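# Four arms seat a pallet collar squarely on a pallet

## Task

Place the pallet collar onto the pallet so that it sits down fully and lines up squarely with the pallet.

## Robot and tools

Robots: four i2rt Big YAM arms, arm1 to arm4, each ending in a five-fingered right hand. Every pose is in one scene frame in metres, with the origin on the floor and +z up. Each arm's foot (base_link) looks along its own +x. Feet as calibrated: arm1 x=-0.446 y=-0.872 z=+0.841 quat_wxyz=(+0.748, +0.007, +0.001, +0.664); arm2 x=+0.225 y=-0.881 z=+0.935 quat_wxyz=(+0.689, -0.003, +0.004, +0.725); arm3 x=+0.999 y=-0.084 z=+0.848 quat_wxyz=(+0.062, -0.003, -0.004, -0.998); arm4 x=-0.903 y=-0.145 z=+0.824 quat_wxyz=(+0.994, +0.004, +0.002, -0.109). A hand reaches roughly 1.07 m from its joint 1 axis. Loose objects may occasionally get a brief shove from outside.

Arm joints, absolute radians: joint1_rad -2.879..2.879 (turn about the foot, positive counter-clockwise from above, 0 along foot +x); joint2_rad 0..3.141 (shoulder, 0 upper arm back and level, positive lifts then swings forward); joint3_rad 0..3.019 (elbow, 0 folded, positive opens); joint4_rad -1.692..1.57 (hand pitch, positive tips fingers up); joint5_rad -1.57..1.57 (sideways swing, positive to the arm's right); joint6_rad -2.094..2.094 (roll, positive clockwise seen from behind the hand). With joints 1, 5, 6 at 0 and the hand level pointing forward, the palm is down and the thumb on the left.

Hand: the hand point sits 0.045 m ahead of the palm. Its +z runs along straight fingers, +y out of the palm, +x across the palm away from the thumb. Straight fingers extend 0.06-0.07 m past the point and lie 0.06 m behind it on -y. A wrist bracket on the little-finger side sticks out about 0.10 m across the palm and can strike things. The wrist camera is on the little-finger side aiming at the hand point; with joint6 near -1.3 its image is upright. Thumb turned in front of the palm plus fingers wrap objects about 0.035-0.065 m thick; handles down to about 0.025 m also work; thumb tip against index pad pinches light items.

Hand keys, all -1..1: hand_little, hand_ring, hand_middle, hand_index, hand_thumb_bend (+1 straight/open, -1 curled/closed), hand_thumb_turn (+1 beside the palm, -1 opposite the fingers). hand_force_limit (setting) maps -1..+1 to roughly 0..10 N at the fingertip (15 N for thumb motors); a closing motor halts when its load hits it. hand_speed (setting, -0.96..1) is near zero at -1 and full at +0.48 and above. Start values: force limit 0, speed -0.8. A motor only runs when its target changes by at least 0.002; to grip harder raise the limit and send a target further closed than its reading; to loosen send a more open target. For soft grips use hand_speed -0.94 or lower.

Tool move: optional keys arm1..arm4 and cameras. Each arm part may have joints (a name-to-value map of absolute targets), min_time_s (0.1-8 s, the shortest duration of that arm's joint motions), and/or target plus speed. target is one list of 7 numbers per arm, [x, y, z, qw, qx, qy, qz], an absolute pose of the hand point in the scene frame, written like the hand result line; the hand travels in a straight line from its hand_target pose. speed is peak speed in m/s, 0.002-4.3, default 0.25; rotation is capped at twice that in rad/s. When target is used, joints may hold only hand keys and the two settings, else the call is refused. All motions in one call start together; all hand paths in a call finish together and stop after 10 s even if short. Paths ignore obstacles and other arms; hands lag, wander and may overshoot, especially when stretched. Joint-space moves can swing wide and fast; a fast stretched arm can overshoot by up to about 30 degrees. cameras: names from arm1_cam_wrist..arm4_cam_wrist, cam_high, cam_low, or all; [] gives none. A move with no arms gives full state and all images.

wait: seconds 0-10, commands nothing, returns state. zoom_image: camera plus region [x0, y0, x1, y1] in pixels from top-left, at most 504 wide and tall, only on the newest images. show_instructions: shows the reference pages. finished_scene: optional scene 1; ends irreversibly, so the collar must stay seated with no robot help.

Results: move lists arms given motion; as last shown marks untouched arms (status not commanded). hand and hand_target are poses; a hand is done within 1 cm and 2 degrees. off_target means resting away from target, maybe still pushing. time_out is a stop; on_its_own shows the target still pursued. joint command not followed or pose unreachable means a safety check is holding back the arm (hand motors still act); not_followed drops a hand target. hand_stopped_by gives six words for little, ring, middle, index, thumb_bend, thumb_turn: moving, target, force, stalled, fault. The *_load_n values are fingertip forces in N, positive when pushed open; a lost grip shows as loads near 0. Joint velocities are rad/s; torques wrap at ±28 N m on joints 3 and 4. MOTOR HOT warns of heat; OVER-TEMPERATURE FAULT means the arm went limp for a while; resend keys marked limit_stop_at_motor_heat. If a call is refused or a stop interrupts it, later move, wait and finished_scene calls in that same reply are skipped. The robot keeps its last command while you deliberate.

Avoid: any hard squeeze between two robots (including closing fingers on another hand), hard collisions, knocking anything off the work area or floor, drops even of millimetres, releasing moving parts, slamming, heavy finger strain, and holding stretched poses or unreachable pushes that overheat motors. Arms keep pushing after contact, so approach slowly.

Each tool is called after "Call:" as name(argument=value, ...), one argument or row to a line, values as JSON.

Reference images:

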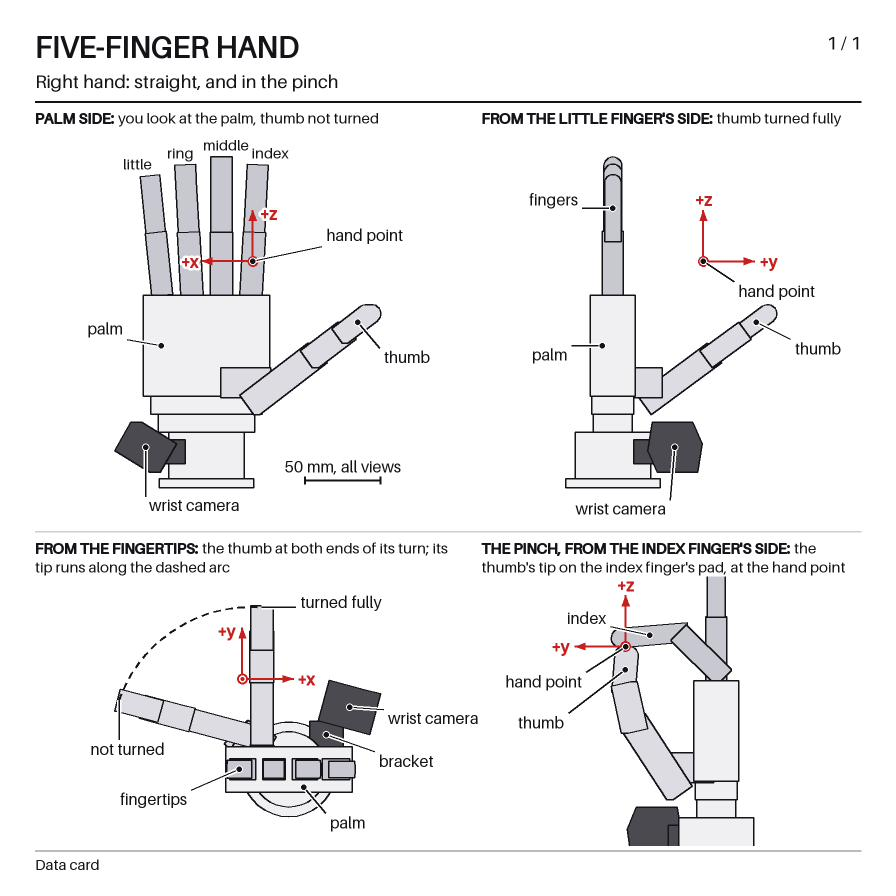

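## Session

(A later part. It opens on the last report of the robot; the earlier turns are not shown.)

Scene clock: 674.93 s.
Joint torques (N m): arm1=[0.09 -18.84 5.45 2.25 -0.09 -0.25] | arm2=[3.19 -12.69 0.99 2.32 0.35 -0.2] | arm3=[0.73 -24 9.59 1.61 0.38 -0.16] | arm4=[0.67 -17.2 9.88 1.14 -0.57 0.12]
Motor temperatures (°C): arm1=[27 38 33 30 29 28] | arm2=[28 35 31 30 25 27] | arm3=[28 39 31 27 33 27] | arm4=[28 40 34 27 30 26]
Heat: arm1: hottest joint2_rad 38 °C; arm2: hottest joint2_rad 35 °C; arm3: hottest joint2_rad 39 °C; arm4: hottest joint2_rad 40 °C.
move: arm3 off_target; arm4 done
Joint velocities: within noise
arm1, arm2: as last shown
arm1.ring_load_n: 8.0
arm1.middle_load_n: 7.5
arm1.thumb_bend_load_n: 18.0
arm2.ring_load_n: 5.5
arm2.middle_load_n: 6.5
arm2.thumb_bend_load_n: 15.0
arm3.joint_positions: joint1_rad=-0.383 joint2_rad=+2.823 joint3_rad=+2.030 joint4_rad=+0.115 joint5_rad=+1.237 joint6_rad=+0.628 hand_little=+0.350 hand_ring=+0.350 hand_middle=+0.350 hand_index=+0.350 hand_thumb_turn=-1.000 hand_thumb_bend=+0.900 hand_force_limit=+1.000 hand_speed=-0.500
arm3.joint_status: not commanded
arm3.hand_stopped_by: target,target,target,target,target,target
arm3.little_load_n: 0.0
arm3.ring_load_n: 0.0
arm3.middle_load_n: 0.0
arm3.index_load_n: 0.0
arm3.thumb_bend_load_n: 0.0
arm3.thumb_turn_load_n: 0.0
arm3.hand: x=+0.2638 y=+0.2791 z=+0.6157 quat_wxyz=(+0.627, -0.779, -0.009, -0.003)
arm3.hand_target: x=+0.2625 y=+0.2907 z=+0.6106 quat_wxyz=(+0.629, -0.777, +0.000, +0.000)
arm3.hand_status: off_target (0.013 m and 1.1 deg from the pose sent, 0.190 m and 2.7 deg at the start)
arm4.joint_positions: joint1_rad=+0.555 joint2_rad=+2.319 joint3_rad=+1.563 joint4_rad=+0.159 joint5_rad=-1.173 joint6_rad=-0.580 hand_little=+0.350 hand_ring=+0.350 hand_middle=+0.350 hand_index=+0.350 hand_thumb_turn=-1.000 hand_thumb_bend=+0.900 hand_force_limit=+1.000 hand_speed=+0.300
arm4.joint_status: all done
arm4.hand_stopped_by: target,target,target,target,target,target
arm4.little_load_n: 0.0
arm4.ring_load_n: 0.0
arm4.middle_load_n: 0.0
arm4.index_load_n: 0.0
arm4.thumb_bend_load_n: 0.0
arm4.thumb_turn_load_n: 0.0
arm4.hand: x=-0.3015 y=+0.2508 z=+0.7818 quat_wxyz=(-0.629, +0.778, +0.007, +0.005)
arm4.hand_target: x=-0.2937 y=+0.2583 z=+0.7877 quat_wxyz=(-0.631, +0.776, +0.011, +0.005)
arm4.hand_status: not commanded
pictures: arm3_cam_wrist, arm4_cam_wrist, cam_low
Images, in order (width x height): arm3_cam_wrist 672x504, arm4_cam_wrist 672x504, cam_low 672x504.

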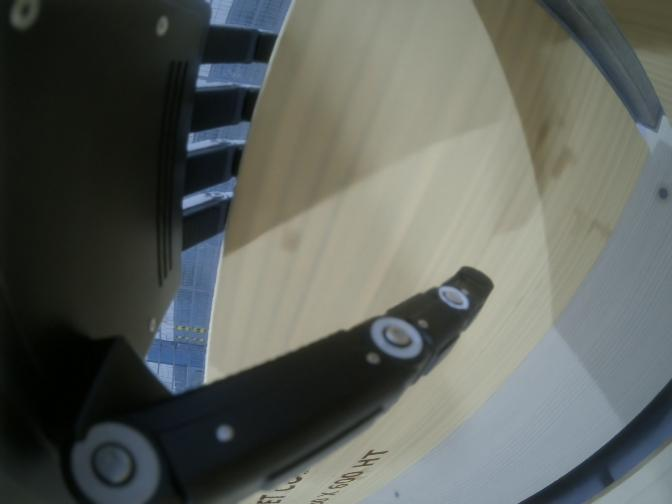

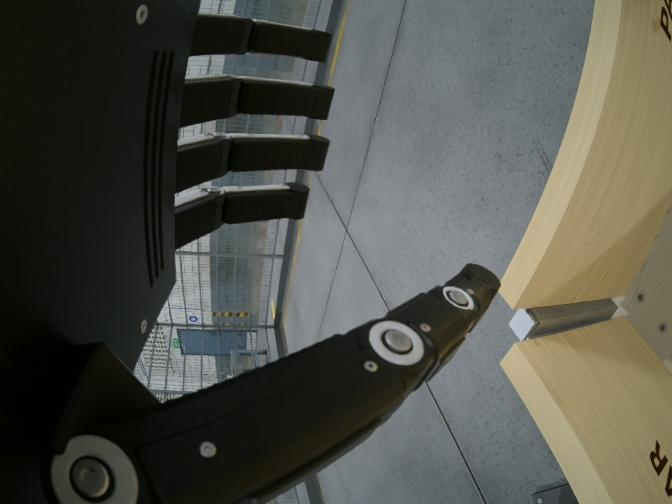

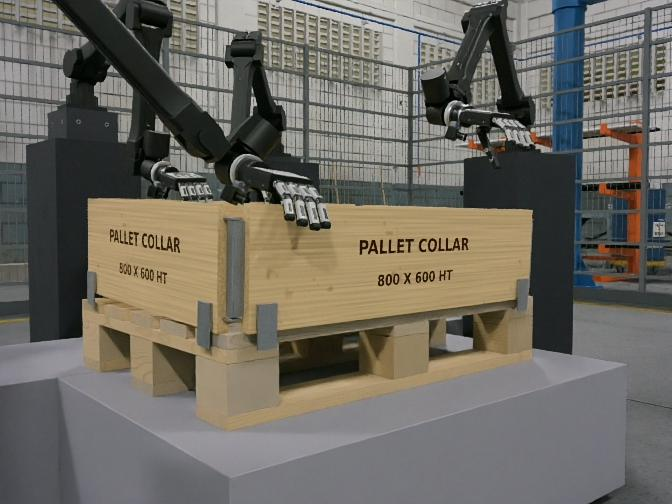

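Call:
move(
  arm4={"target": [-0.285, 0.281, 0.622, 0.629, -0.777, 0, 0], "speed": 0.15},
)

Call:
move(
  arm3={"joints": {"hand_speed": -0.8, "hand_force_limit": 0.0, "hand_little": -0.5, "hand_ring": -0.5, "hand_middle": -0.5, "hand_index": -0.5, "hand_thumb_bend": 0.0}},
  arm4={"joints": {"hand_speed": -0.8, "hand_force_limit": 0.0, "hand_little": -0.5, "hand_ring": -0.5, "hand_middle": -0.5, "hand_index": -0.5, "hand_thumb_bend": 0.0}},
)

Call:
move(
  arm3={"joints": {"hand_force_limit": 1.0, "hand_speed": -0.85, "hand_little": -0.6, "hand_ring": -0.6, "hand_middle": -0.6, "hand_index": -0.6, "hand_thumb_bend": -0.1}},
  arm4={"joints": {"hand_force_limit": 1.0, "hand_speed": -0.85, "hand_little": -0.6, "hand_ring": -0.6, "hand_middle": -0.6, "hand_index": -0.6, "hand_thumb_bend": -0.1}},
  cameras=["arm3_cam_wrist", "arm4_cam_wrist", "cam_low"],
)

Scene clock: 676.97 s.
Joint torques (N m): arm1=[1.08 -18.61 5.39 2.29 -0.1 -0.23] | arm2=[3.43 -12.63 1.03 2.35 0.35 -0.21] | arm3=[0.5 -23.77 9.33 1.7 0.35 -0.23] | arm4=[0.44 -18.78 8.59 2.13 -0.42 0.13]
Motor temperatures (°C): arm1=[27 38 33 30 29 28] | arm2=[28 35 31 30 25 27] | arm3=[28 39 31 27 33 27] | arm4=[28 39 34 27 30 26]
Heat: arm1: hottest joint2_rad 38 °C; arm2: hottest joint2_rad 35 °C; arm3: hottest joint2_rad 39 °C; arm4: hottest joint2_rad 39 °C.
move: arm4 off_target
Joint velocities: within noise
arm1.joint_positions: joint1_rad=-0.685 joint2_rad=+2.540 joint3_rad=+1.293 joint4_rad=+0.896 joint5_rad=-0.860 joint6_rad=-0.243 hand_little=-0.229 hand_ring=-0.185 hand_middle=-0.145 hand_index=-0.130 hand_thumb_turn=-1.000 hand_thumb_bend=+0.440 hand_force_limit=+0.800 hand_speed=-0.850
arm1.joint_status: not commanded
arm1.hand_stopped_by: force,force,force,force,force,target
arm1.little_load_n: 5.0
arm1.ring_load_n: 8.0
arm1.middle_load_n: 7.5
arm1.index_load_n: 8.5
arm1.thumb_bend_load_n: 17.5
arm1.thumb_turn_load_n: 4.5
arm1.hand: x=-0.0888 y=-0.3070 z=+0.6420 quat_wxyz=(-0.625, +0.779, +0.020, -0.040)
arm1.hand_target: x=-0.0900 y=-0.3029 z=+0.6403 quat_wxyz=(-0.629, +0.776, +0.034, -0.028)
arm1.hand_status: not commanded
arm2.joint_positions: joint1_rad=+0.045 joint2_rad=+2.777 joint3_rad=+1.047 joint4_rad=+1.502 joint5_rad=+0.010 joint6_rad=+0.008 hand_little=-0.325 hand_ring=-0.269 hand_middle=-0.227 hand_index=-0.240 hand_thumb_turn=-1.000 hand_thumb_bend=+0.591 hand_force_limit=+0.800 hand_speed=-0.850
arm2.joint_status: not commanded
arm2.hand_stopped_by: force,force,force,force,force,target
arm2.little_load_n: 3.5
arm2.ring_load_n: 5.5
arm2.middle_load_n: 6.5
arm2.index_load_n: 9.0
arm2.thumb_bend_load_n: 15.5
arm2.thumb_turn_load_n: 0.0
arm2.hand: x=+0.1389 y=-0.3015 z=+0.6354 quat_wxyz=(-0.618, +0.785, +0.031, -0.029)
arm2.hand_target: x=+0.1350 y=-0.2981 z=+0.6382 quat_wxyz=(-0.629, +0.776, +0.034, -0.028)
arm2.hand_status: not commanded
arm3: as last shown
arm4.joint_positions: joint1_rad=+0.578 joint2_rad=+2.684 joint3_rad=+1.761 joint4_rad=+0.326 joint5_rad=-1.149 joint6_rad=-0.528 hand_little=+0.350 hand_ring=+0.350 hand_middle=+0.350 hand_index=+0.350 hand_thumb_turn=-1.000 hand_thumb_bend=+0.900 hand_force_limit=+1.000 hand_speed=+0.300
arm4.joint_status: not commanded
arm4.hand_stopped_by: target,target,target,target,target,target
arm4.little_load_n: 0.0
arm4.ring_load_n: 0.0
arm4.middle_load_n: 0.0
arm4.index_load_n: 0.0
arm4.thumb_bend_load_n: 0.0
arm4.thumb_turn_load_n: 0.0
arm4.hand: x=-0.2965 y=+0.2711 z=+0.6135 quat_wxyz=(-0.624, +0.782, -0.011, -0.011)
arm4.hand_target: x=-0.2854 y=+0.2806 z=+0.6225 quat_wxyz=(-0.629, +0.777, +0.000, +0.000)
arm4.hand_status: off_target (0.017 m and 1.9 deg from the pose sent, 0.163 m and 1.0 deg at the start)
pictures: none

Scene clock: 680.37 s.
Joint torques (N m): arm1=[0.5 -18.55 5.3 2.25 -0.09 -0.29] | arm2=[3.49 -12.92 1.06 2.36 0.34 -0.21] | arm3=[1.2 -24.12 9.54 1.59 0.55 -0.17] | arm4=[0.26 -18.84 8.47 2.13 -0.41 0.13]
Motor temperatures (°C): arm1=[27 38 33 30 29 28] | arm2=[28 35 31 30 25 27] | arm3=[28 38 32 27 32 27] | arm4=[28 39 34 27 30 26]
Heat: arm1: hottest joint2_rad 38 °C; arm2: hottest joint2_rad 35 °C; arm3: hottest joint2_rad 38 °C; arm4: hottest joint2_rad 39 °C.
move: arm3 off_target; arm4 off_target
Joint velocities: within noise
arm1, arm2: as last shown
arm1.ring_load_n: 7.5
arm1.middle_load_n: 7.0
arm1.thumb_bend_load_n: 18.0
arm2.middle_load_n: 6.0
arm3.joint_positions: joint1_rad=-0.391 joint2_rad=+2.823 joint3_rad=+2.031 joint4_rad=+0.119 joint5_rad=+1.232 joint6_rad=+0.626 hand_little=-0.257 hand_ring=-0.220 hand_middle=-0.201 hand_index=-0.219 hand_thumb_turn=-1.000 hand_thumb_bend=+0.614 hand_force_limit=+0.000 hand_speed=-0.800
arm3.joint_status: hand_little off_target (ended at -0.257, target -0.500); hand_ring off_target (ended at -0.220, target -0.500); hand_middle off_target (ended at -0.201, target -0.500); hand_index off_target (ended at -0.219, target -0.500); hand_thumb_bend off_target (ended at +0.614, target +0.000); the others done
arm3.hand_stopped_by: force,force,force,force,force,target
arm3.little_load_n: 7.0
arm3.ring_load_n: 4.5
arm3.middle_load_n: 4.5
arm3.index_load_n: 7.0
arm3.thumb_bend_load_n: 10.5
arm3.thumb_turn_load_n: 0.0
arm3.hand: x=+0.2649 y=+0.2845 z=+0.6160 quat_wxyz=(+0.627, -0.779, -0.006, -0.003)
arm3.hand_target: x=+0.2626 y=+0.2908 z=+0.6106 quat_wxyz=(+0.629, -0.777, +0.000, +0.000)
arm3.hand_status: not commanded
arm4.joint_positions: joint1_rad=+0.579 joint2_rad=+2.684 joint3_rad=+1.763 joint4_rad=+0.326 joint5_rad=-1.150 joint6_rad=-0.527 hand_little=-0.276 hand_ring=-0.239 hand_middle=-0.219 hand_index=-0.257 hand_thumb_turn=-1.000 hand_thumb_bend=+0.621 hand_force_limit=+0.000 hand_speed=-0.800
arm4.joint_status: hand_little off_target (ended at -0.276, target -0.500); hand_ring off_target (ended at -0.239, target -0.500); hand_middle off_target (ended at -0.219, target -0.500); hand_index off_target (ended at -0.257, target -0.500); hand_thumb_bend off_target (ended at +0.621, target +0.000); the others done
arm4.hand_stopped_by: force,force,force,force,force,target
arm4.little_load_n: 5.5
arm4.ring_load_n: 4.0
arm4.middle_load_n: 3.5
arm4.index_load_n: 7.5
arm4.thumb_bend_load_n: 10.0
arm4.thumb_turn_load_n: 0.0
arm4.hand: x=-0.2967 y=+0.2723 z=+0.6141 quat_wxyz=(-0.624, +0.781, -0.009, -0.011)
arm4.hand_target: x=-0.2857 y=+0.2808 z=+0.6224 quat_wxyz=(-0.629, +0.777, +0.000, +0.000)
arm4.hand_status: not commanded
pictures: none

Scene clock: 681.00 s.
Joint torques (N m): arm1=[0.03 -18.55 5.41 2.21 -0.08 -0.24] | arm2=[3.43 -12.98 0.98 2.41 0.33 -0.19] | arm3=[1.26 -23.65 9.55 1.43 0.66 -0.2] | arm4=[0.32 -18.78 8.36 2.14 -0.44 0.09]
Motor temperatures (°C): arm1=[27 38 33 30 29 28] | arm2=[28 35 31 30 25 27] | arm3=[28 38 32 27 32 27] | arm4=[28 39 34 27 30 26]
Heat: arm1: hottest joint2_rad 38 °C; arm2: hottest joint2_rad 35 °C; arm3: hottest joint2_rad 38 °C; arm4: hottest joint2_rad 39 °C.
move: arm3 off_target; arm4 off_target
Joint velocities: within noise
arm1, arm2: as last shown
arm1.ring_load_n: 8.0
arm1.index_load_n: 8.0
arm2.little_load_n: 3.0
arm2.ring_load_n: 5.0
arm2.index_load_n: 8.5
arm3.joint_positions: joint1_rad=-0.393 joint2_rad=+2.823 joint3_rad=+2.031 joint4_rad=+0.119 joint5_rad=+1.228 joint6_rad=+0.626 hand_little=-0.282 hand_ring=-0.251 hand_middle=-0.224 hand_index=-0.242 hand_thumb_turn=-1.000 hand_thumb_bend=+0.611 hand_force_limit=+1.000 hand_speed=-0.850
arm3.joint_status: hand_little off_target (ended at -0.282, target -0.600); hand_ring off_target (ended at -0.251, target -0.600); hand_middle off_target (ended at -0.224, target -0.600); hand_index off_target (ended at -0.242, target -0.600); hand_thumb_bend off_target (ended at +0.611, target -0.100); the others done
arm3.hand_stopped_by: force,force,force,force,force,target
arm3.little_load_n: 8.5
arm3.ring_load_n: 11.0
arm3.middle_load_n: 8.5
arm3.index_load_n: 10.5
arm3.thumb_bend_load_n: 17.0
arm3.thumb_turn_load_n: 0.0
arm3.hand: x=+0.2650 y=+0.2856 z=+0.6156 quat_wxyz=(+0.626, -0.780, -0.007, -0.002)
arm3.hand_target: x=+0.2626 y=+0.2908 z=+0.6105 quat_wxyz=(+0.629, -0.777, +0.000, +0.000)
arm3.hand_status: not commanded
arm4.joint_positions: joint1_rad=+0.579 joint2_rad=+2.684 joint3_rad=+1.765 joint4_rad=+0.326 joint5_rad=-1.149 joint6_rad=-0.523 hand_little=-0.315 hand_ring=-0.289 hand_middle=-0.257 hand_index=-0.280 hand_thumb_turn=-1.000 hand_thumb_bend=+0.609 hand_force_limit=+1.000 hand_speed=-0.850
arm4.joint_status: hand_little off_target (ended at -0.315, target -0.600); hand_ring off_target (ended at -0.289, target -0.600); hand_middle off_target (ended at -0.257, target -0.600); hand_index off_target (ended at -0.280, target -0.600); hand_thumb_bend off_target (ended at +0.609, target -0.100); the others done
arm4.hand_stopped_by: force,force,force,force,force,target
arm4.little_load_n: 9.5
arm4.ring_load_n: 11.5
arm4.middle_load_n: 10.5
arm4.index_load_n: 8.5
arm4.thumb_bend_load_n: 16.5
arm4.thumb_turn_load_n: 0.0
arm4.hand: x=-0.2959 y=+0.2726 z=+0.6148 quat_wxyz=(-0.624, +0.781, -0.011, -0.011)
arm4.hand_target: x=-0.2856 y=+0.2808 z=+0.6225 quat_wxyz=(-0.629, +0.777, +0.000, +0.000)
arm4.hand_status: not commanded
Images, in order (width x height): arm3_cam_wrist 672x504, arm4_cam_wrist 672x504, cam_low 672x504.

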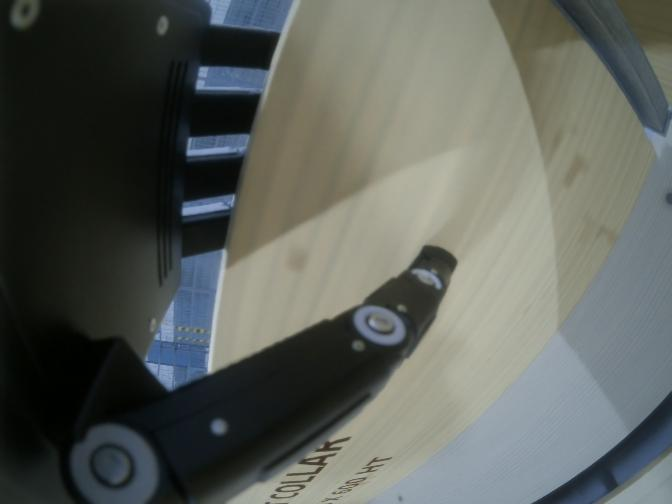

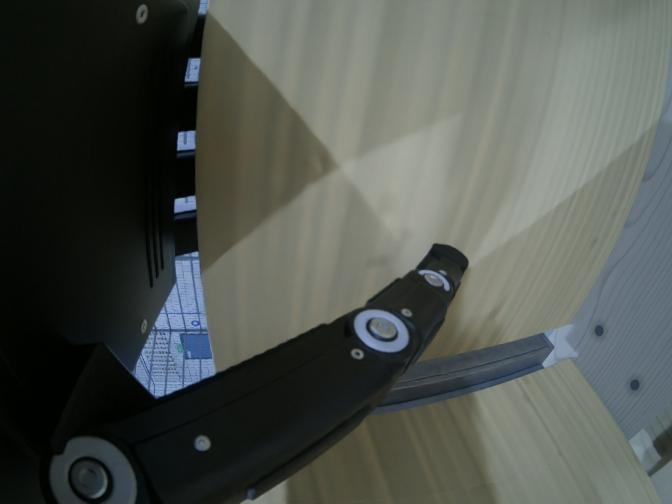

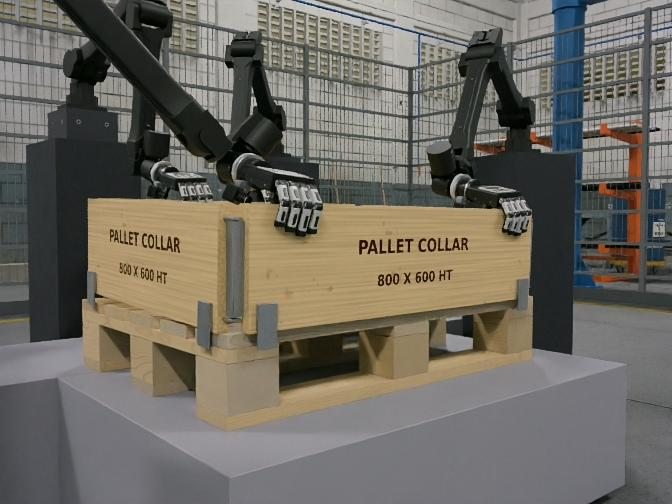

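Call:
move(
  arm1={"target": [-0.092, -0.29, 0.64, 0.629, -0.776, -0.034, 0.028], "speed": 0.04},
  arm2={"target": [0.134, -0.285, 0.638, 0.629, -0.776, -0.034, 0.028], "speed": 0.04},
  arm3={"target": [0.25, 0.245, 0.668, 0.629, -0.777, 0, 0], "speed": 0.05},
  arm4={"target": [-0.3, 0.225, 0.678, 0.629, -0.777, 0, 0], "speed": 0.05},
  cameras=["cam_low"],
)

Call:
zoom_image(
  camera="cam_low",
  region=[180, 285, 300, 375],
)

Call:
zoom_image(
  camera="cam_low",
  region=[450, 265, 570, 355],
)

Scene clock: 683.47 s.
Joint torques (N m): arm1=[1.2 -17.67 7.17 1.84 0.43 -0.22] | arm2=[3.43 -12.98 3.04 1.21 0.31 -0.2] | arm3=[5.83 -29.74 6.02 -0.42 2.72 -0.35] | arm4=[-6.18 -24.47 3.25 0.02 -2.35 0.8]
Motor temperatures (°C): arm1=[27 37 33 30 29 28] | arm2=[28 35 31 30 25 27] | arm3=[28 38 32 27 33 27] | arm4=[28 39 34 27 30 26]
Heat: arm1: hottest joint2_rad 37 °C; arm2: hottest joint2_rad 35 °C; arm3: hottest joint2_rad 38 °C; arm4: hottest joint2_rad 39 °C.
move: arm1 off_target; arm2 off_target; arm3 off_target; arm4 off_target
Joint velocities: within noise
arm1.joint_positions: joint1_rad=-0.685 joint2_rad=+2.540 joint3_rad=+1.293 joint4_rad=+0.896 joint5_rad=-0.857 joint6_rad=-0.239 hand_little=-0.229 hand_ring=-0.185 hand_middle=-0.145 hand_index=-0.130 hand_thumb_turn=-1.000 hand_thumb_bend=+0.440 hand_force_limit=+0.800 hand_speed=-0.850
arm1.joint_status: not commanded
arm1.hand_stopped_by: force,force,force,force,force,target
arm1.little_load_n: 2.0
arm1.ring_load_n: 5.5
arm1.middle_load_n: 5.0
arm1.index_load_n: 5.0
arm1.thumb_bend_load_n: 19.5
arm1.thumb_turn_load_n: 4.0
arm1.hand: x=-0.0880 y=-0.3072 z=+0.6420 quat_wxyz=(-0.625, +0.780, +0.017, -0.039)
arm1.hand_target: x=-0.0924 y=-0.2905 z=+0.6407 quat_wxyz=(-0.629, +0.776, +0.034, -0.028)
arm1.hand_status: off_target (0.018 m and 2.4 deg from the pose sent, 0.017 m and 2.2 deg at the start)
arm2.joint_positions: joint1_rad=+0.045 joint2_rad=+2.777 joint3_rad=+1.047 joint4_rad=+1.502 joint5_rad=+0.010 joint6_rad=+0.008 hand_little=-0.325 hand_ring=-0.269 hand_middle=-0.227 hand_index=-0.240 hand_thumb_turn=-1.000 hand_thumb_bend=+0.591 hand_force_limit=+0.800 hand_speed=-0.850
arm2.joint_status: not commanded
arm2.hand_stopped_by: force,force,force,force,force,target
arm2.little_load_n: 1.0
arm2.ring_load_n: 3.0
arm2.middle_load_n: 3.5
arm2.index_load_n: 6.5
arm2.thumb_bend_load_n: 16.5
arm2.thumb_turn_load_n: 0.0
arm2.hand: x=+0.1389 y=-0.3019 z=+0.6353 quat_wxyz=(-0.617, +0.785, +0.031, -0.029)
arm2.hand_target: x=+0.1340 y=-0.2855 z=+0.6389 quat_wxyz=(-0.629, +0.776, +0.034, -0.028)
arm2.hand_status: off_target (0.018 m and 1.8 deg from the pose sent, 0.017 m and 1.7 deg at the start)
arm3.joint_positions: joint1_rad=-0.393 joint2_rad=+2.791 joint3_rad=+2.031 joint4_rad=-0.017 joint5_rad=+1.217 joint6_rad=+0.776 hand_little=-0.282 hand_ring=-0.251 hand_middle=-0.224 hand_index=-0.242 hand_thumb_turn=-1.000 hand_thumb_bend=+0.612 hand_force_limit=+1.000 hand_speed=-0.850
arm3.joint_status: not commanded
arm3.hand_stopped_by: force,force,force,force,force,target
arm3.little_load_n: 8.5
arm3.ring_load_n: 10.5
arm3.middle_load_n: 7.0
arm3.index_load_n: 4.0
arm3.thumb_bend_load_n: 20.0
arm3.thumb_turn_load_n: 0.5
arm3.hand: x=+0.2632 y=+0.2834 z=+0.6263 quat_wxyz=(+0.612, -0.791, +0.018, +0.008)
arm3.hand_target: x=+0.2476 y=+0.2473 z=+0.6647 quat_wxyz=(+0.629, -0.777, +0.000, +0.001)
arm3.hand_status: off_target (0.058 m and 3.4 deg from the pose sent, 0.068 m and 1.0 deg at the start)
arm4.joint_positions: joint1_rad=+0.587 joint2_rad=+2.597 joint3_rad=+1.655 joint4_rad=+0.294 joint5_rad=-1.149 joint6_rad=-0.691 hand_little=-0.315 hand_ring=-0.289 hand_middle=-0.257 hand_index=-0.279 hand_thumb_turn=-1.000 hand_thumb_bend=+0.610 hand_force_limit=+1.000 hand_speed=-0.850
arm4.joint_status: not commanded
arm4.hand_stopped_by: force,force,force,force,force,target
arm4.little_load_n: 2.0
arm4.ring_load_n: 9.5
arm4.middle_load_n: 13.0
arm4.index_load_n: 14.0
arm4.thumb_bend_load_n: 13.5
arm4.thumb_turn_load_n: -1.0
arm4.hand: x=-0.3127 y=+0.2669 z=+0.6319 quat_wxyz=(-0.617, +0.786, +0.043, +0.018)
arm4.hand_target: x=-0.2985 y=+0.2285 z=+0.6735 quat_wxyz=(-0.629, +0.777, +0.001, +0.000)
arm4.hand_status: off_target (0.064 m and 5.6 deg from the pose sent, 0.079 m and 2.0 deg at the start)
Images, in order (width x height): cam_low 672x504.

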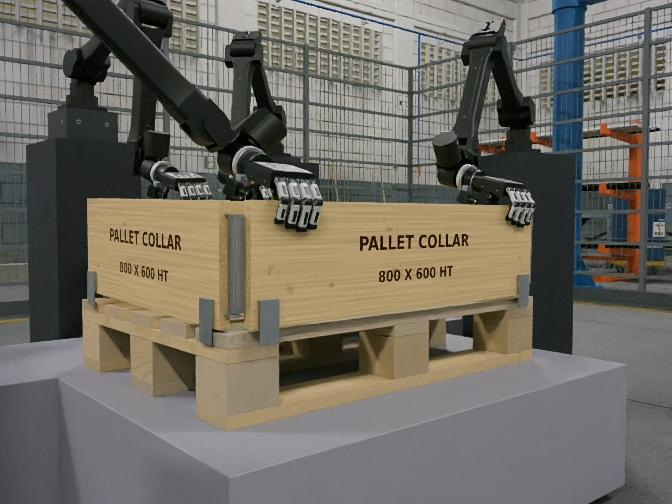

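Scaled by 4.200 from the camera's image (finer frame: 960x720).

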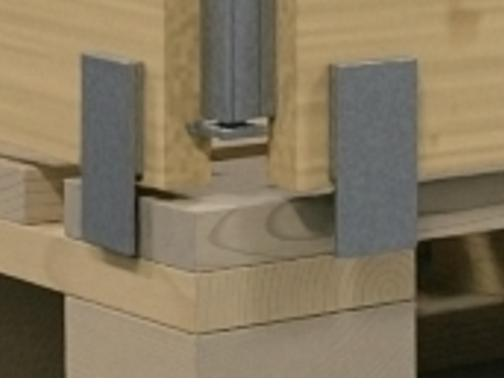

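Scaled by 4.200 from the camera's image (finer frame: 960x720).

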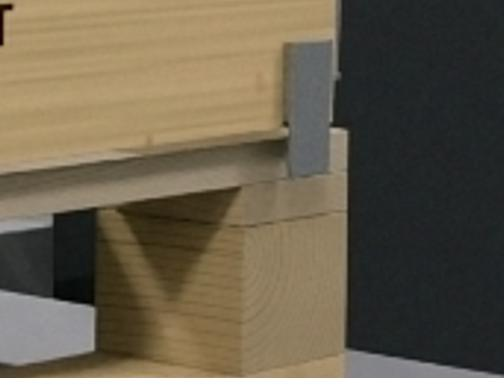

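Call:
move(
  arm1={"target": [-0.092, -0.316, 0.641, 0.629, -0.776, -0.034, 0.028], "speed": 0.03},
  arm2={"target": [0.134, -0.311, 0.639, 0.629, -0.776, -0.034, 0.028], "speed": 0.03},
  arm3={"target": [0.25, 0.235, 0.67, 0.629, -0.777, 0, 0], "speed": 0.03},
  arm4={"target": [-0.3, 0.215, 0.68, 0.629, -0.777, 0, 0], "speed": 0.03},
  cameras=["cam_low"],
)

Call:
zoom_image(
  camera="cam_low",
  region=[180, 285, 300, 375],
)

Call:
zoom_image(
  camera="cam_low",
  region=[450, 265, 570, 355],
)

Scene clock: 685.03 s.
Joint torques (N m): arm1=[0.85 -20.37 5.37 2.32 -0.53 -0.01] | arm2=[2.9 -14.51 0.53 2.54 0.28 -0.17] | arm3=[4.89 -28.86 6.35 -0.28 2.16 -0.33] | arm4=[-4.95 -23.94 4.16 0.27 -1.96 0.67]
Motor temperatures (°C): arm1=[27 38 33 30 29 28] | arm2=[28 35 31 30 25 27] | arm3=[28 38 32 27 33 27] | arm4=[28 39 34 27 31 26]
Heat: arm1: hottest joint2_rad 38 °C; arm2: hottest joint2_rad 35 °C; arm3: hottest joint2_rad 38 °C; arm4: hottest joint2_rad 39 °C.
move: arm1 off_target; arm2 off_target; arm3 off_target; arm4 off_target
Joint velocities: within noise
arm1.joint_positions: joint1_rad=-0.706 joint2_rad=+2.556 joint3_rad=+1.251 joint4_rad=+0.915 joint5_rad=-0.863 joint6_rad=-0.274 hand_little=-0.229 hand_ring=-0.185 hand_middle=-0.145 hand_index=-0.130 hand_thumb_turn=-1.000 hand_thumb_bend=+0.440 hand_force_limit=+0.800 hand_speed=-0.850
arm1.joint_status: not commanded
arm1.hand_stopped_by: force,force,force,force,force,target
arm1.little_load_n: 3.5
arm1.ring_load_n: 6.5
arm1.middle_load_n: 5.5
arm1.index_load_n: 3.0
arm1.thumb_bend_load_n: 18.0
arm1.thumb_turn_load_n: 0.5
arm1.hand: x=-0.0935 y=-0.3313 z=+0.6225 quat_wxyz=(-0.616, +0.787, +0.015, -0.036)
arm1.hand_target: x=-0.0923 y=-0.3162 z=+0.6410 quat_wxyz=(-0.629, +0.776, +0.034, -0.028)
arm1.hand_status: off_target (0.024 m and 3.1 deg from the pose sent, 0.010 m and 2.4 deg at the start)
arm2.joint_positions: joint1_rad=+0.057 joint2_rad=+2.809 joint3_rad=+1.018 joint4_rad=+1.534 joint5_rad=+0.018 joint6_rad=+0.008 hand_little=-0.325 hand_ring=-0.269 hand_middle=-0.227 hand_index=-0.241 hand_thumb_turn=-1.000 hand_thumb_bend=+0.591 hand_force_limit=+0.800 hand_speed=-0.850
arm2.joint_status: not commanded
arm2.hand_stopped_by: force,force,force,force,force,target
arm2.little_load_n: 0.0
arm2.ring_load_n: 3.0
arm2.middle_load_n: 4.5
arm2.index_load_n: 6.0
arm2.thumb_bend_load_n: 12.5
arm2.thumb_turn_load_n: 2.5
arm2.hand: x=+0.1366 y=-0.3268 z=+0.6205 quat_wxyz=(-0.606, +0.794, +0.033, -0.029)
arm2.hand_target: x=+0.1340 y=-0.3113 z=+0.6390 quat_wxyz=(-0.629, +0.776, +0.034, -0.028)
arm2.hand_status: off_target (0.024 m and 3.4 deg from the pose sent, 0.011 m and 1.8 deg at the start)
arm3.joint_positions: joint1_rad=-0.361 joint2_rad=+2.779 joint3_rad=+2.015 joint4_rad=-0.065 joint5_rad=+1.245 joint6_rad=+0.813 hand_little=-0.282 hand_ring=-0.251 hand_middle=-0.224 hand_index=-0.243 hand_thumb_turn=-1.000 hand_thumb_bend=+0.613 hand_force_limit=+1.000 hand_speed=-0.850
arm3.joint_status: not commanded
arm3.hand_stopped_by: force,force,force,force,force,target
arm3.little_load_n: 4.5
arm3.ring_load_n: 8.5
arm3.middle_load_n: 6.5
arm3.index_load_n: 3.5
arm3.thumb_bend_load_n: 16.5
arm3.thumb_turn_load_n: 3.0
arm3.hand: x=+0.2635 y=+0.2608 z=+0.6277 quat_wxyz=(+0.615, -0.789, +0.011, +0.002)
arm3.hand_target: x=+0.2484 y=+0.2365 z=+0.6677 quat_wxyz=(+0.629, -0.777, +0.000, +0.001)
arm3.hand_status: off_target (0.051 m and 2.5 deg from the pose sent, 0.066 m and 3.4 deg at the start)
arm4.joint_positions: joint1_rad=+0.557 joint2_rad=+2.579 joint3_rad=+1.626 joint4_rad=+0.261 joint5_rad=-1.175 joint6_rad=-0.707 hand_little=-0.315 hand_ring=-0.289 hand_middle=-0.257 hand_index=-0.279 hand_thumb_turn=-1.000 hand_thumb_bend=+0.610 hand_force_limit=+1.000 hand_speed=-0.850
arm4.joint_status: not commanded
arm4.hand_stopped_by: force,force,force,force,force,target
arm4.little_load_n: 0.5
arm4.ring_load_n: 8.5
arm4.middle_load_n: 11.5
arm4.index_load_n: 11.5
arm4.thumb_bend_load_n: 13.0
arm4.thumb_turn_load_n: -0.5
arm4.hand: x=-0.3161 y=+0.2455 z=+0.6336 quat_wxyz=(-0.617, +0.786, +0.030, +0.007)
arm4.hand_target: x=-0.2994 y=+0.2172 z=+0.6765 quat_wxyz=(-0.629, +0.777, +0.001, +0.000)
arm4.hand_status: off_target (0.058 m and 4.0 deg from the pose sent, 0.072 m and 5.6 deg at the start)
Images, in order (width x height): cam_low 672x504.

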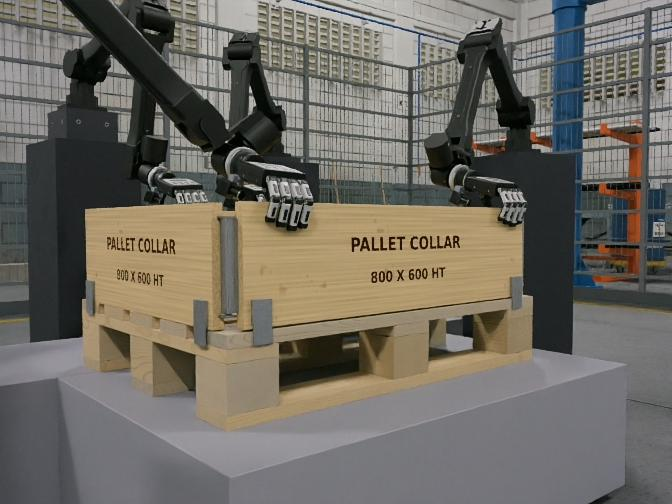

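Scaled by 4.200 from the camera's image (finer frame: 960x720).

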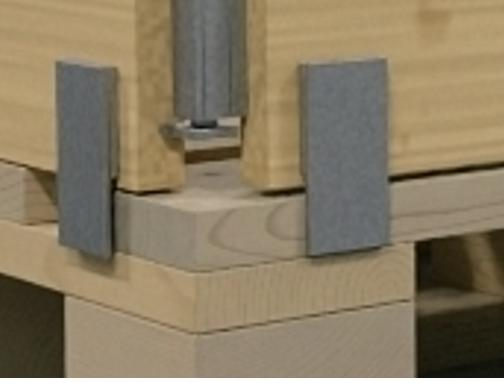

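Scaled by 4.200 from the camera's image (finer frame: 960x720).

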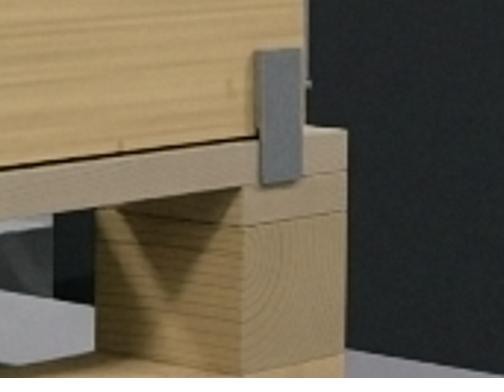

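Call:
zoom_image(
  camera="cam_low",
  region=[60, 245, 180, 335],
)

Call:
wait(
  seconds=0.1,
  cameras=["arm1_cam_wrist","arm2_cam_wrist","arm3_cam_wrist","arm4_cam_wrist","cam_high"],
)

Call:
zoom_image(
  camera="arm1_cam_wrist",
  region=[380, 384, 540, 504],
)

Call:
zoom_image(
  camera="cam_high",
  region=[265, 160, 445, 345],
)

Scaled by 4.200 from the camera's image (finer frame: 960x720).

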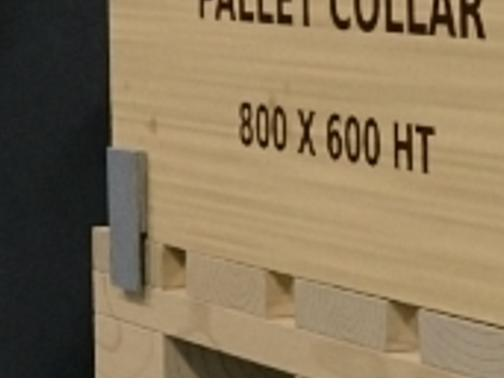

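Scene clock: 685.37 s.
Joint torques (N m): arm1=[0.26 -20.72 5.22 2.1 -0.53 0.01] | arm2=[2.96 -14.39 0.43 2.51 0.25 -0.18] | arm3=[4.54 -29.57 6.57 -0.35 2.2 -0.38] | arm4=[-4.95 -24 4.16 0.25 -1.96 0.67]
Motor temperatures (°C): arm1=[27 38 33 30 29 28] | arm2=[28 35 31 30 25 27] | arm3=[28 39 32 27 33 27] | arm4=[28 39 34 27 31 26]
Heat: arm1: hottest joint2_rad 38 °C; arm2: hottest joint2_rad 35 °C; arm3: hottest joint2_rad 39 °C; arm4: hottest joint2_rad 39 °C.
Joint velocities: within noise
arm1.joint_positions: joint1_rad=-0.706 joint2_rad=+2.556 joint3_rad=+1.251 joint4_rad=+0.915 joint5_rad=-0.863 joint6_rad=-0.274 hand_little=-0.229 hand_ring=-0.185 hand_middle=-0.145 hand_index=-0.130 hand_thumb_turn=-1.000 hand_thumb_bend=+0.440 hand_force_limit=+0.800 hand_speed=-0.850
arm1.joint_status: not commanded
arm1.hand_stopped_by: force,force,force,force,force,target
arm1.little_load_n: 3.0
arm1.ring_load_n: 6.5
arm1.middle_load_n: 5.5
arm1.index_load_n: 2.5
arm1.thumb_bend_load_n: 17.5
arm1.thumb_turn_load_n: 0.5
arm1.hand: x=-0.0935 y=-0.3313 z=+0.6225 quat_wxyz=(-0.616, +0.787, +0.015, -0.036)
arm1.hand_target: x=-0.0923 y=-0.3162 z=+0.6410 quat_wxyz=(-0.629, +0.776, +0.034, -0.028)
arm1.hand_status: off_target (0.024 m and 3.1 deg from the pose sent, 0.010 m and 2.4 deg at the start)
arm2.joint_positions: joint1_rad=+0.057 joint2_rad=+2.809 joint3_rad=+1.018 joint4_rad=+1.534 joint5_rad=+0.018 joint6_rad=+0.008 hand_little=-0.325 hand_ring=-0.269 hand_middle=-0.227 hand_index=-0.241 hand_thumb_turn=-1.000 hand_thumb_bend=+0.591 hand_force_limit=+0.800 hand_speed=-0.850
arm2.joint_status: not commanded
arm2.hand_stopped_by: force,force,force,force,force,target
arm2.little_load_n: 0.0
arm2.ring_load_n: 3.0
arm2.middle_load_n: 4.5
arm2.index_load_n: 6.0
arm2.thumb_bend_load_n: 12.5
arm2.thumb_turn_load_n: 2.5
arm2.hand: x=+0.1366 y=-0.3268 z=+0.6205 quat_wxyz=(-0.606, +0.794, +0.033, -0.029)
arm2.hand_target: x=+0.1340 y=-0.3113 z=+0.6390 quat_wxyz=(-0.629, +0.776, +0.034, -0.028)
arm2.hand_status: off_target (0.024 m and 3.4 deg from the pose sent, 0.011 m and 1.8 deg at the start)
arm3.joint_positions: joint1_rad=-0.361 joint2_rad=+2.779 joint3_rad=+2.015 joint4_rad=-0.065 joint5_rad=+1.245 joint6_rad=+0.813 hand_little=-0.282 hand_ring=-0.251 hand_middle=-0.224 hand_index=-0.243 hand_thumb_turn=-1.000 hand_thumb_bend=+0.613 hand_force_limit=+1.000 hand_speed=-0.850
arm3.joint_status: not commanded
arm3.hand_stopped_by: force,force,force,force,force,target
arm3.little_load_n: 5.0
arm3.ring_load_n: 9.0
arm3.middle_load_n: 6.5
arm3.index_load_n: 3.5
arm3.thumb_bend_load_n: 16.5
arm3.thumb_turn_load_n: 3.0
arm3.hand: x=+0.2635 y=+0.2608 z=+0.6277 quat_wxyz=(+0.615, -0.789, +0.011, +0.002)
arm3.hand_target: x=+0.2484 y=+0.2365 z=+0.6677 quat_wxyz=(+0.629, -0.777, +0.000, +0.000)
arm3.hand_status: off_target (0.051 m and 2.5 deg from the pose sent, 0.066 m and 3.4 deg at the start)
arm4.joint_positions: joint1_rad=+0.557 joint2_rad=+2.579 joint3_rad=+1.626 joint4_rad=+0.261 joint5_rad=-1.175 joint6_rad=-0.707 hand_little=-0.315 hand_ring=-0.289 hand_middle=-0.257 hand_index=-0.279 hand_thumb_turn=-1.000 hand_thumb_bend=+0.610 hand_force_limit=+1.000 hand_speed=-0.850
arm4.joint_status: not commanded
arm4.hand_stopped_by: force,force,force,force,force,target
arm4.little_load_n: 0.5
arm4.ring_load_n: 8.0
arm4.middle_load_n: 11.5
arm4.index_load_n: 11.5
arm4.thumb_bend_load_n: 12.5
arm4.thumb_turn_load_n: -0.5
arm4.hand: x=-0.3161 y=+0.2455 z=+0.6336 quat_wxyz=(-0.617, +0.786, +0.030, +0.007)
arm4.hand_target: x=-0.2994 y=+0.2172 z=+0.6765 quat_wxyz=(-0.629, +0.777, +0.001, +0.000)
arm4.hand_status: off_target (0.058 m and 4.0 deg from the pose sent, 0.072 m and 5.6 deg at the start)
wait: 0.10 s; at rest by 0.03 s
Images, in order (width x height): arm1_cam_wrist 672x504, arm2_cam_wrist 672x504, arm3_cam_wrist 672x504, arm4_cam_wrist 672x504, cam_high 672x504.

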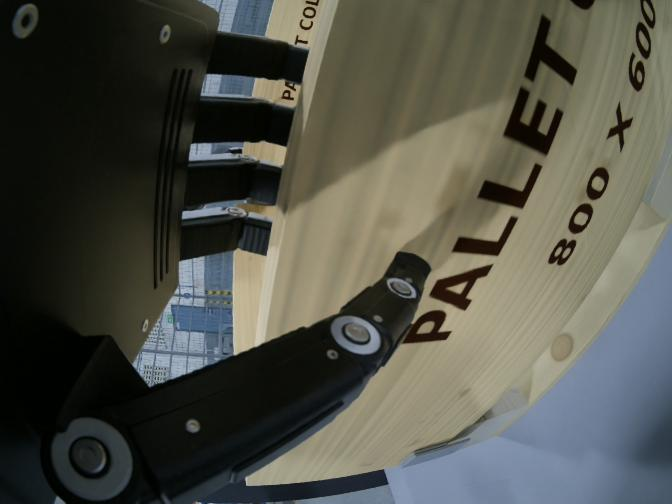

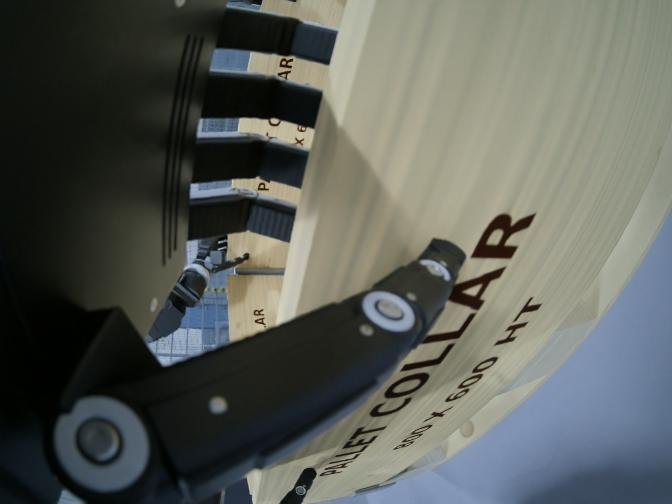

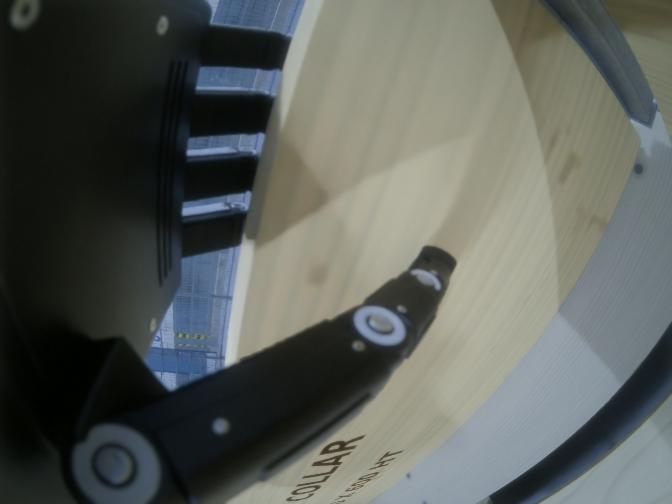

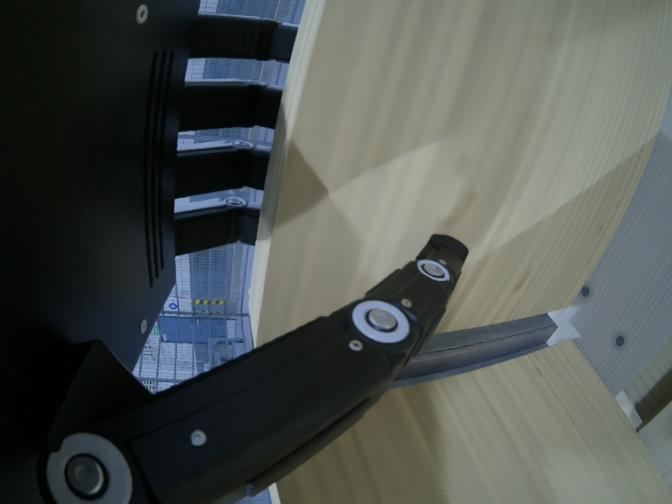

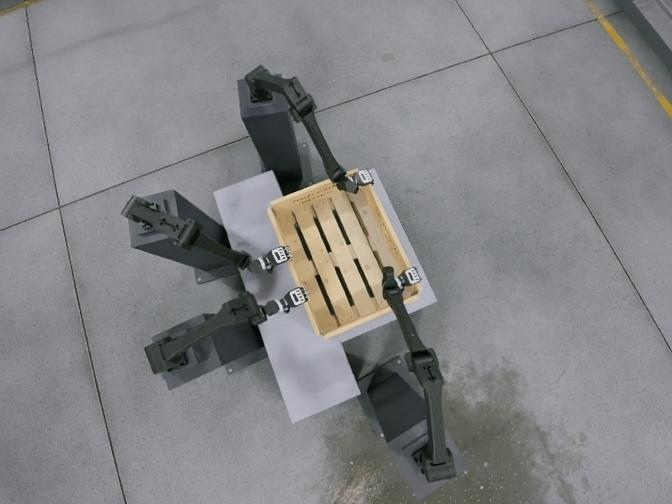

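Scaled by 3.150 from the camera's image (finer frame: 960x720).

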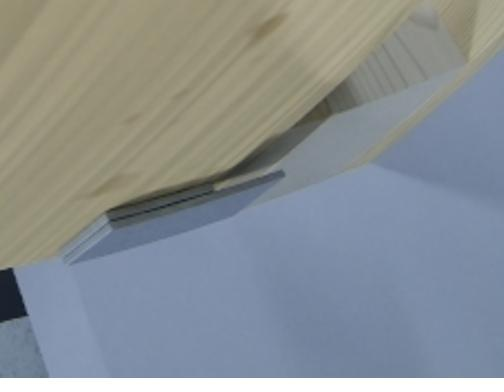

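Scaled by 2.724 from the camera's image (finer frame: 960x720).

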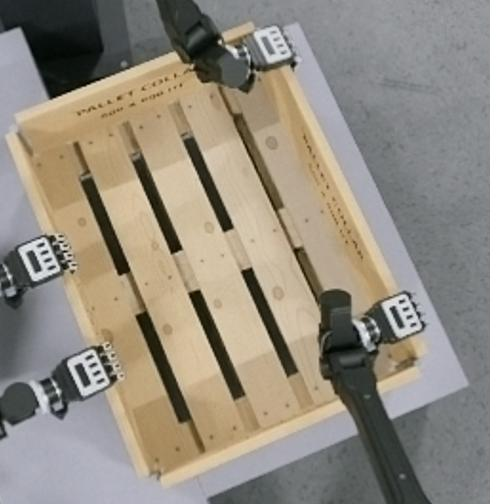

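Call:
move(
  arm3={"target": [0.262, 0.25, 0.632, 0.62, -0.785, 0.005, 0], "speed": 0.025},
  arm4={"target": [-0.308, 0.235, 0.64, 0.62, -0.785, -0.015, 0], "speed": 0.025},
  arm1={"target": [-0.092, -0.325, 0.63, 0.62, -0.783, -0.02, 0.03], "speed": 0.02},
  arm2={"target": [0.136, -0.32, 0.628, 0.61, -0.79, -0.034, 0.028], "speed": 0.02},
  cameras=["cam_low"],
)

Call:
zoom_image(
  camera="cam_low",
  region=[180, 285, 300, 375],
)

Call:
zoom_image(
  camera="cam_low",
  region=[450, 265, 570, 355],
)

Call:
zoom_image(
  camera="cam_low",
  region=[60, 245, 180, 335],
)

Scene clock: 687.73 s.
Joint torques (N m): arm1=[0.38 -19.6 4.68 1.84 -0.17 0.06] | arm2=[2.61 -14.56 -0.17 1.31 0.12 -0.17] | arm3=[2.9 -26.11 6.45 0.87 1.58 -0.23] | arm4=[-2.32 -18.96 6.64 0.59 -1.34 0.3]
Motor temperatures (°C): arm1=[27 38 33 30 29 28] | arm2=[28 35 31 30 25 27] | arm3=[28 39 32 27 34 27] | arm4=[28 40 34 27 31 26]
Heat: arm1: hottest joint2_rad 38 °C; arm2: hottest joint2_rad 35 °C; arm3: hottest joint2_rad 39 °C; arm4: hottest joint2_rad 40 °C.
move: arm1 done; arm2 off_target; arm3 off_target; arm4 off_target
Joint velocities: within noise
arm1.joint_positions: joint1_rad=-0.706 joint2_rad=+2.556 joint3_rad=+1.251 joint4_rad=+0.915 joint5_rad=-0.860 joint6_rad=-0.274 hand_little=-0.229 hand_ring=-0.185 hand_middle=-0.145 hand_index=-0.130 hand_thumb_turn=-1.000 hand_thumb_bend=+0.440 hand_force_limit=+0.800 hand_speed=-0.850
arm1.joint_status: not commanded
arm1.hand_stopped_by: force,force,force,force,force,target
arm1.little_load_n: 3.5
arm1.ring_load_n: 6.5
arm1.middle_load_n: 5.5
arm1.index_load_n: 2.5
arm1.thumb_bend_load_n: 17.5
arm1.thumb_turn_load_n: 0.5
arm1.hand: x=-0.0930 y=-0.3312 z=+0.6224 quat_wxyz=(-0.615, +0.787, +0.014, -0.035)
arm1.hand_target: x=-0.0920 y=-0.3250 z=+0.6300 quat_wxyz=(-0.620, +0.783, +0.020, -0.030)
arm1.hand_status: done (0.010 m and 1.1 deg from the pose sent, 0.010 m and 1.1 deg at the start)
arm2.joint_positions: joint1_rad=+0.057 joint2_rad=+2.809 joint3_rad=+1.018 joint4_rad=+1.531 joint5_rad=+0.018 joint6_rad=+0.008 hand_little=-0.325 hand_ring=-0.269 hand_middle=-0.227 hand_index=-0.241 hand_thumb_turn=-1.000 hand_thumb_bend=+0.591 hand_force_limit=+0.800 hand_speed=-0.850
arm2.joint_status: not commanded
arm2.hand_stopped_by: force,force,force,force,force,target
arm2.little_load_n: 0.0
arm2.ring_load_n: 3.0
arm2.middle_load_n: 5.0
arm2.index_load_n: 6.0
arm2.thumb_bend_load_n: 12.5
arm2.thumb_turn_load_n: 2.5
arm2.hand: x=+0.1366 y=-0.3271 z=+0.6198 quat_wxyz=(-0.605, +0.795, +0.033, -0.029)
arm2.hand_target: x=+0.1360 y=-0.3200 z=+0.6280 quat_wxyz=(-0.611, +0.791, +0.034, -0.028)
arm2.hand_status: off_target (0.011 m and 0.9 deg from the pose sent, 0.010 m and 0.7 deg at the start)
arm3.joint_positions: joint1_rad=-0.365 joint2_rad=+2.779 joint3_rad=+2.013 joint4_rad=-0.065 joint5_rad=+1.231 joint6_rad=+0.815 hand_little=-0.282 hand_ring=-0.251 hand_middle=-0.224 hand_index=-0.243 hand_thumb_turn=-1.000 hand_thumb_bend=+0.613 hand_force_limit=+1.000 hand_speed=-0.850
arm3.joint_status: not commanded
arm3.hand_stopped_by: force,force,force,force,force,target
arm3.little_load_n: 3.0
arm3.ring_load_n: 7.0
arm3.middle_load_n: 6.0
arm3.index_load_n: 3.5
arm3.thumb_bend_load_n: 16.5
arm3.thumb_turn_load_n: 3.0
arm3.hand: x=+0.2635 y=+0.2618 z=+0.6253 quat_wxyz=(+0.611, -0.792, +0.010, +0.004)
arm3.hand_target: x=+0.2617 y=+0.2501 z=+0.6319 quat_wxyz=(+0.620, -0.785, +0.005, +0.000)
arm3.hand_status: off_target (0.014 m and 1.5 deg from the pose sent, 0.012 m and 1.0 deg at the start)
arm4.joint_positions: joint1_rad=+0.560 joint2_rad=+2.582 joint3_rad=+1.628 joint4_rad=+0.259 joint5_rad=-1.165 joint6_rad=-0.711 hand_little=-0.315 hand_ring=-0.289 hand_middle=-0.257 hand_index=-0.279 hand_thumb_turn=-1.000 hand_thumb_bend=+0.610 hand_force_limit=+1.000 hand_speed=-0.850
arm4.joint_status: not commanded
arm4.hand_stopped_by: force,force,force,force,force,target
arm4.little_load_n: 0.0
arm4.ring_load_n: 7.5
arm4.middle_load_n: 10.0
arm4.index_load_n: 10.0
arm4.thumb_bend_load_n: 13.5
arm4.thumb_turn_load_n: -0.5
arm4.hand: x=-0.3160 y=+0.2468 z=+0.6309 quat_wxyz=(-0.614, +0.788, +0.030, +0.009)
arm4.hand_target: x=-0.3080 y=+0.2350 z=+0.6398 quat_wxyz=(-0.620, +0.785, +0.015, +0.000)
arm4.hand_status: off_target (0.017 m and 2.1 deg from the pose sent, 0.015 m and 2.0 deg at the start)
Images, in order (width x height): cam_low 672x504.

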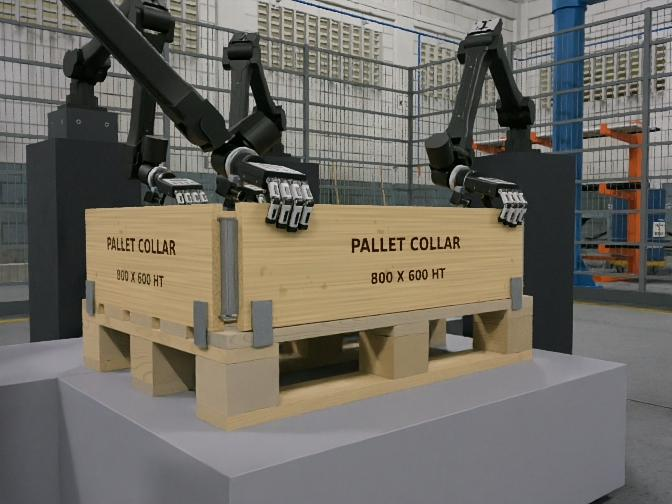

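Scaled by 4.200 from the camera's image (finer frame: 960x720).

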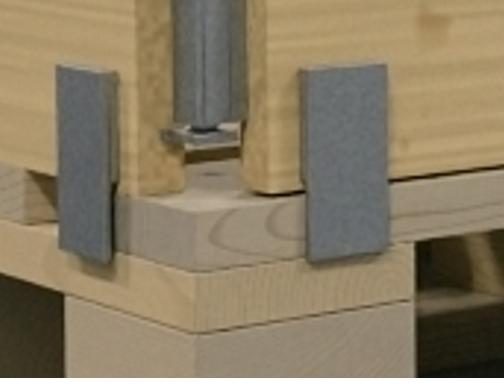

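Scaled by 4.200 from the camera's image (finer frame: 960x720).

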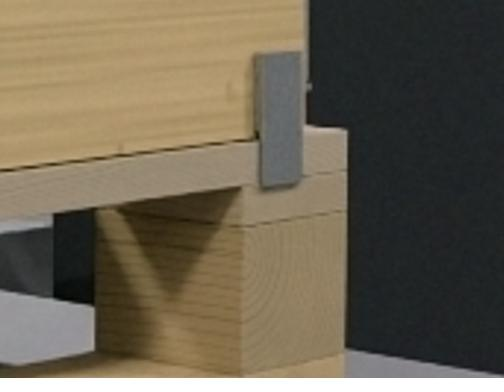

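Scaled by 4.200 from the camera's image (finer frame: 960x720).

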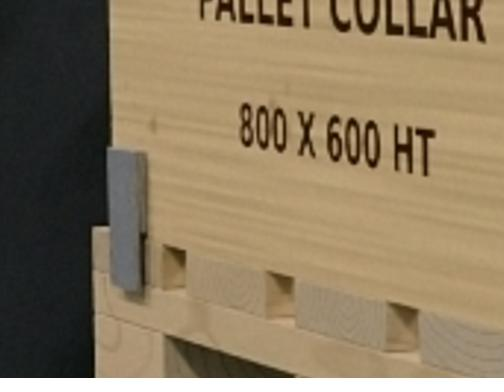

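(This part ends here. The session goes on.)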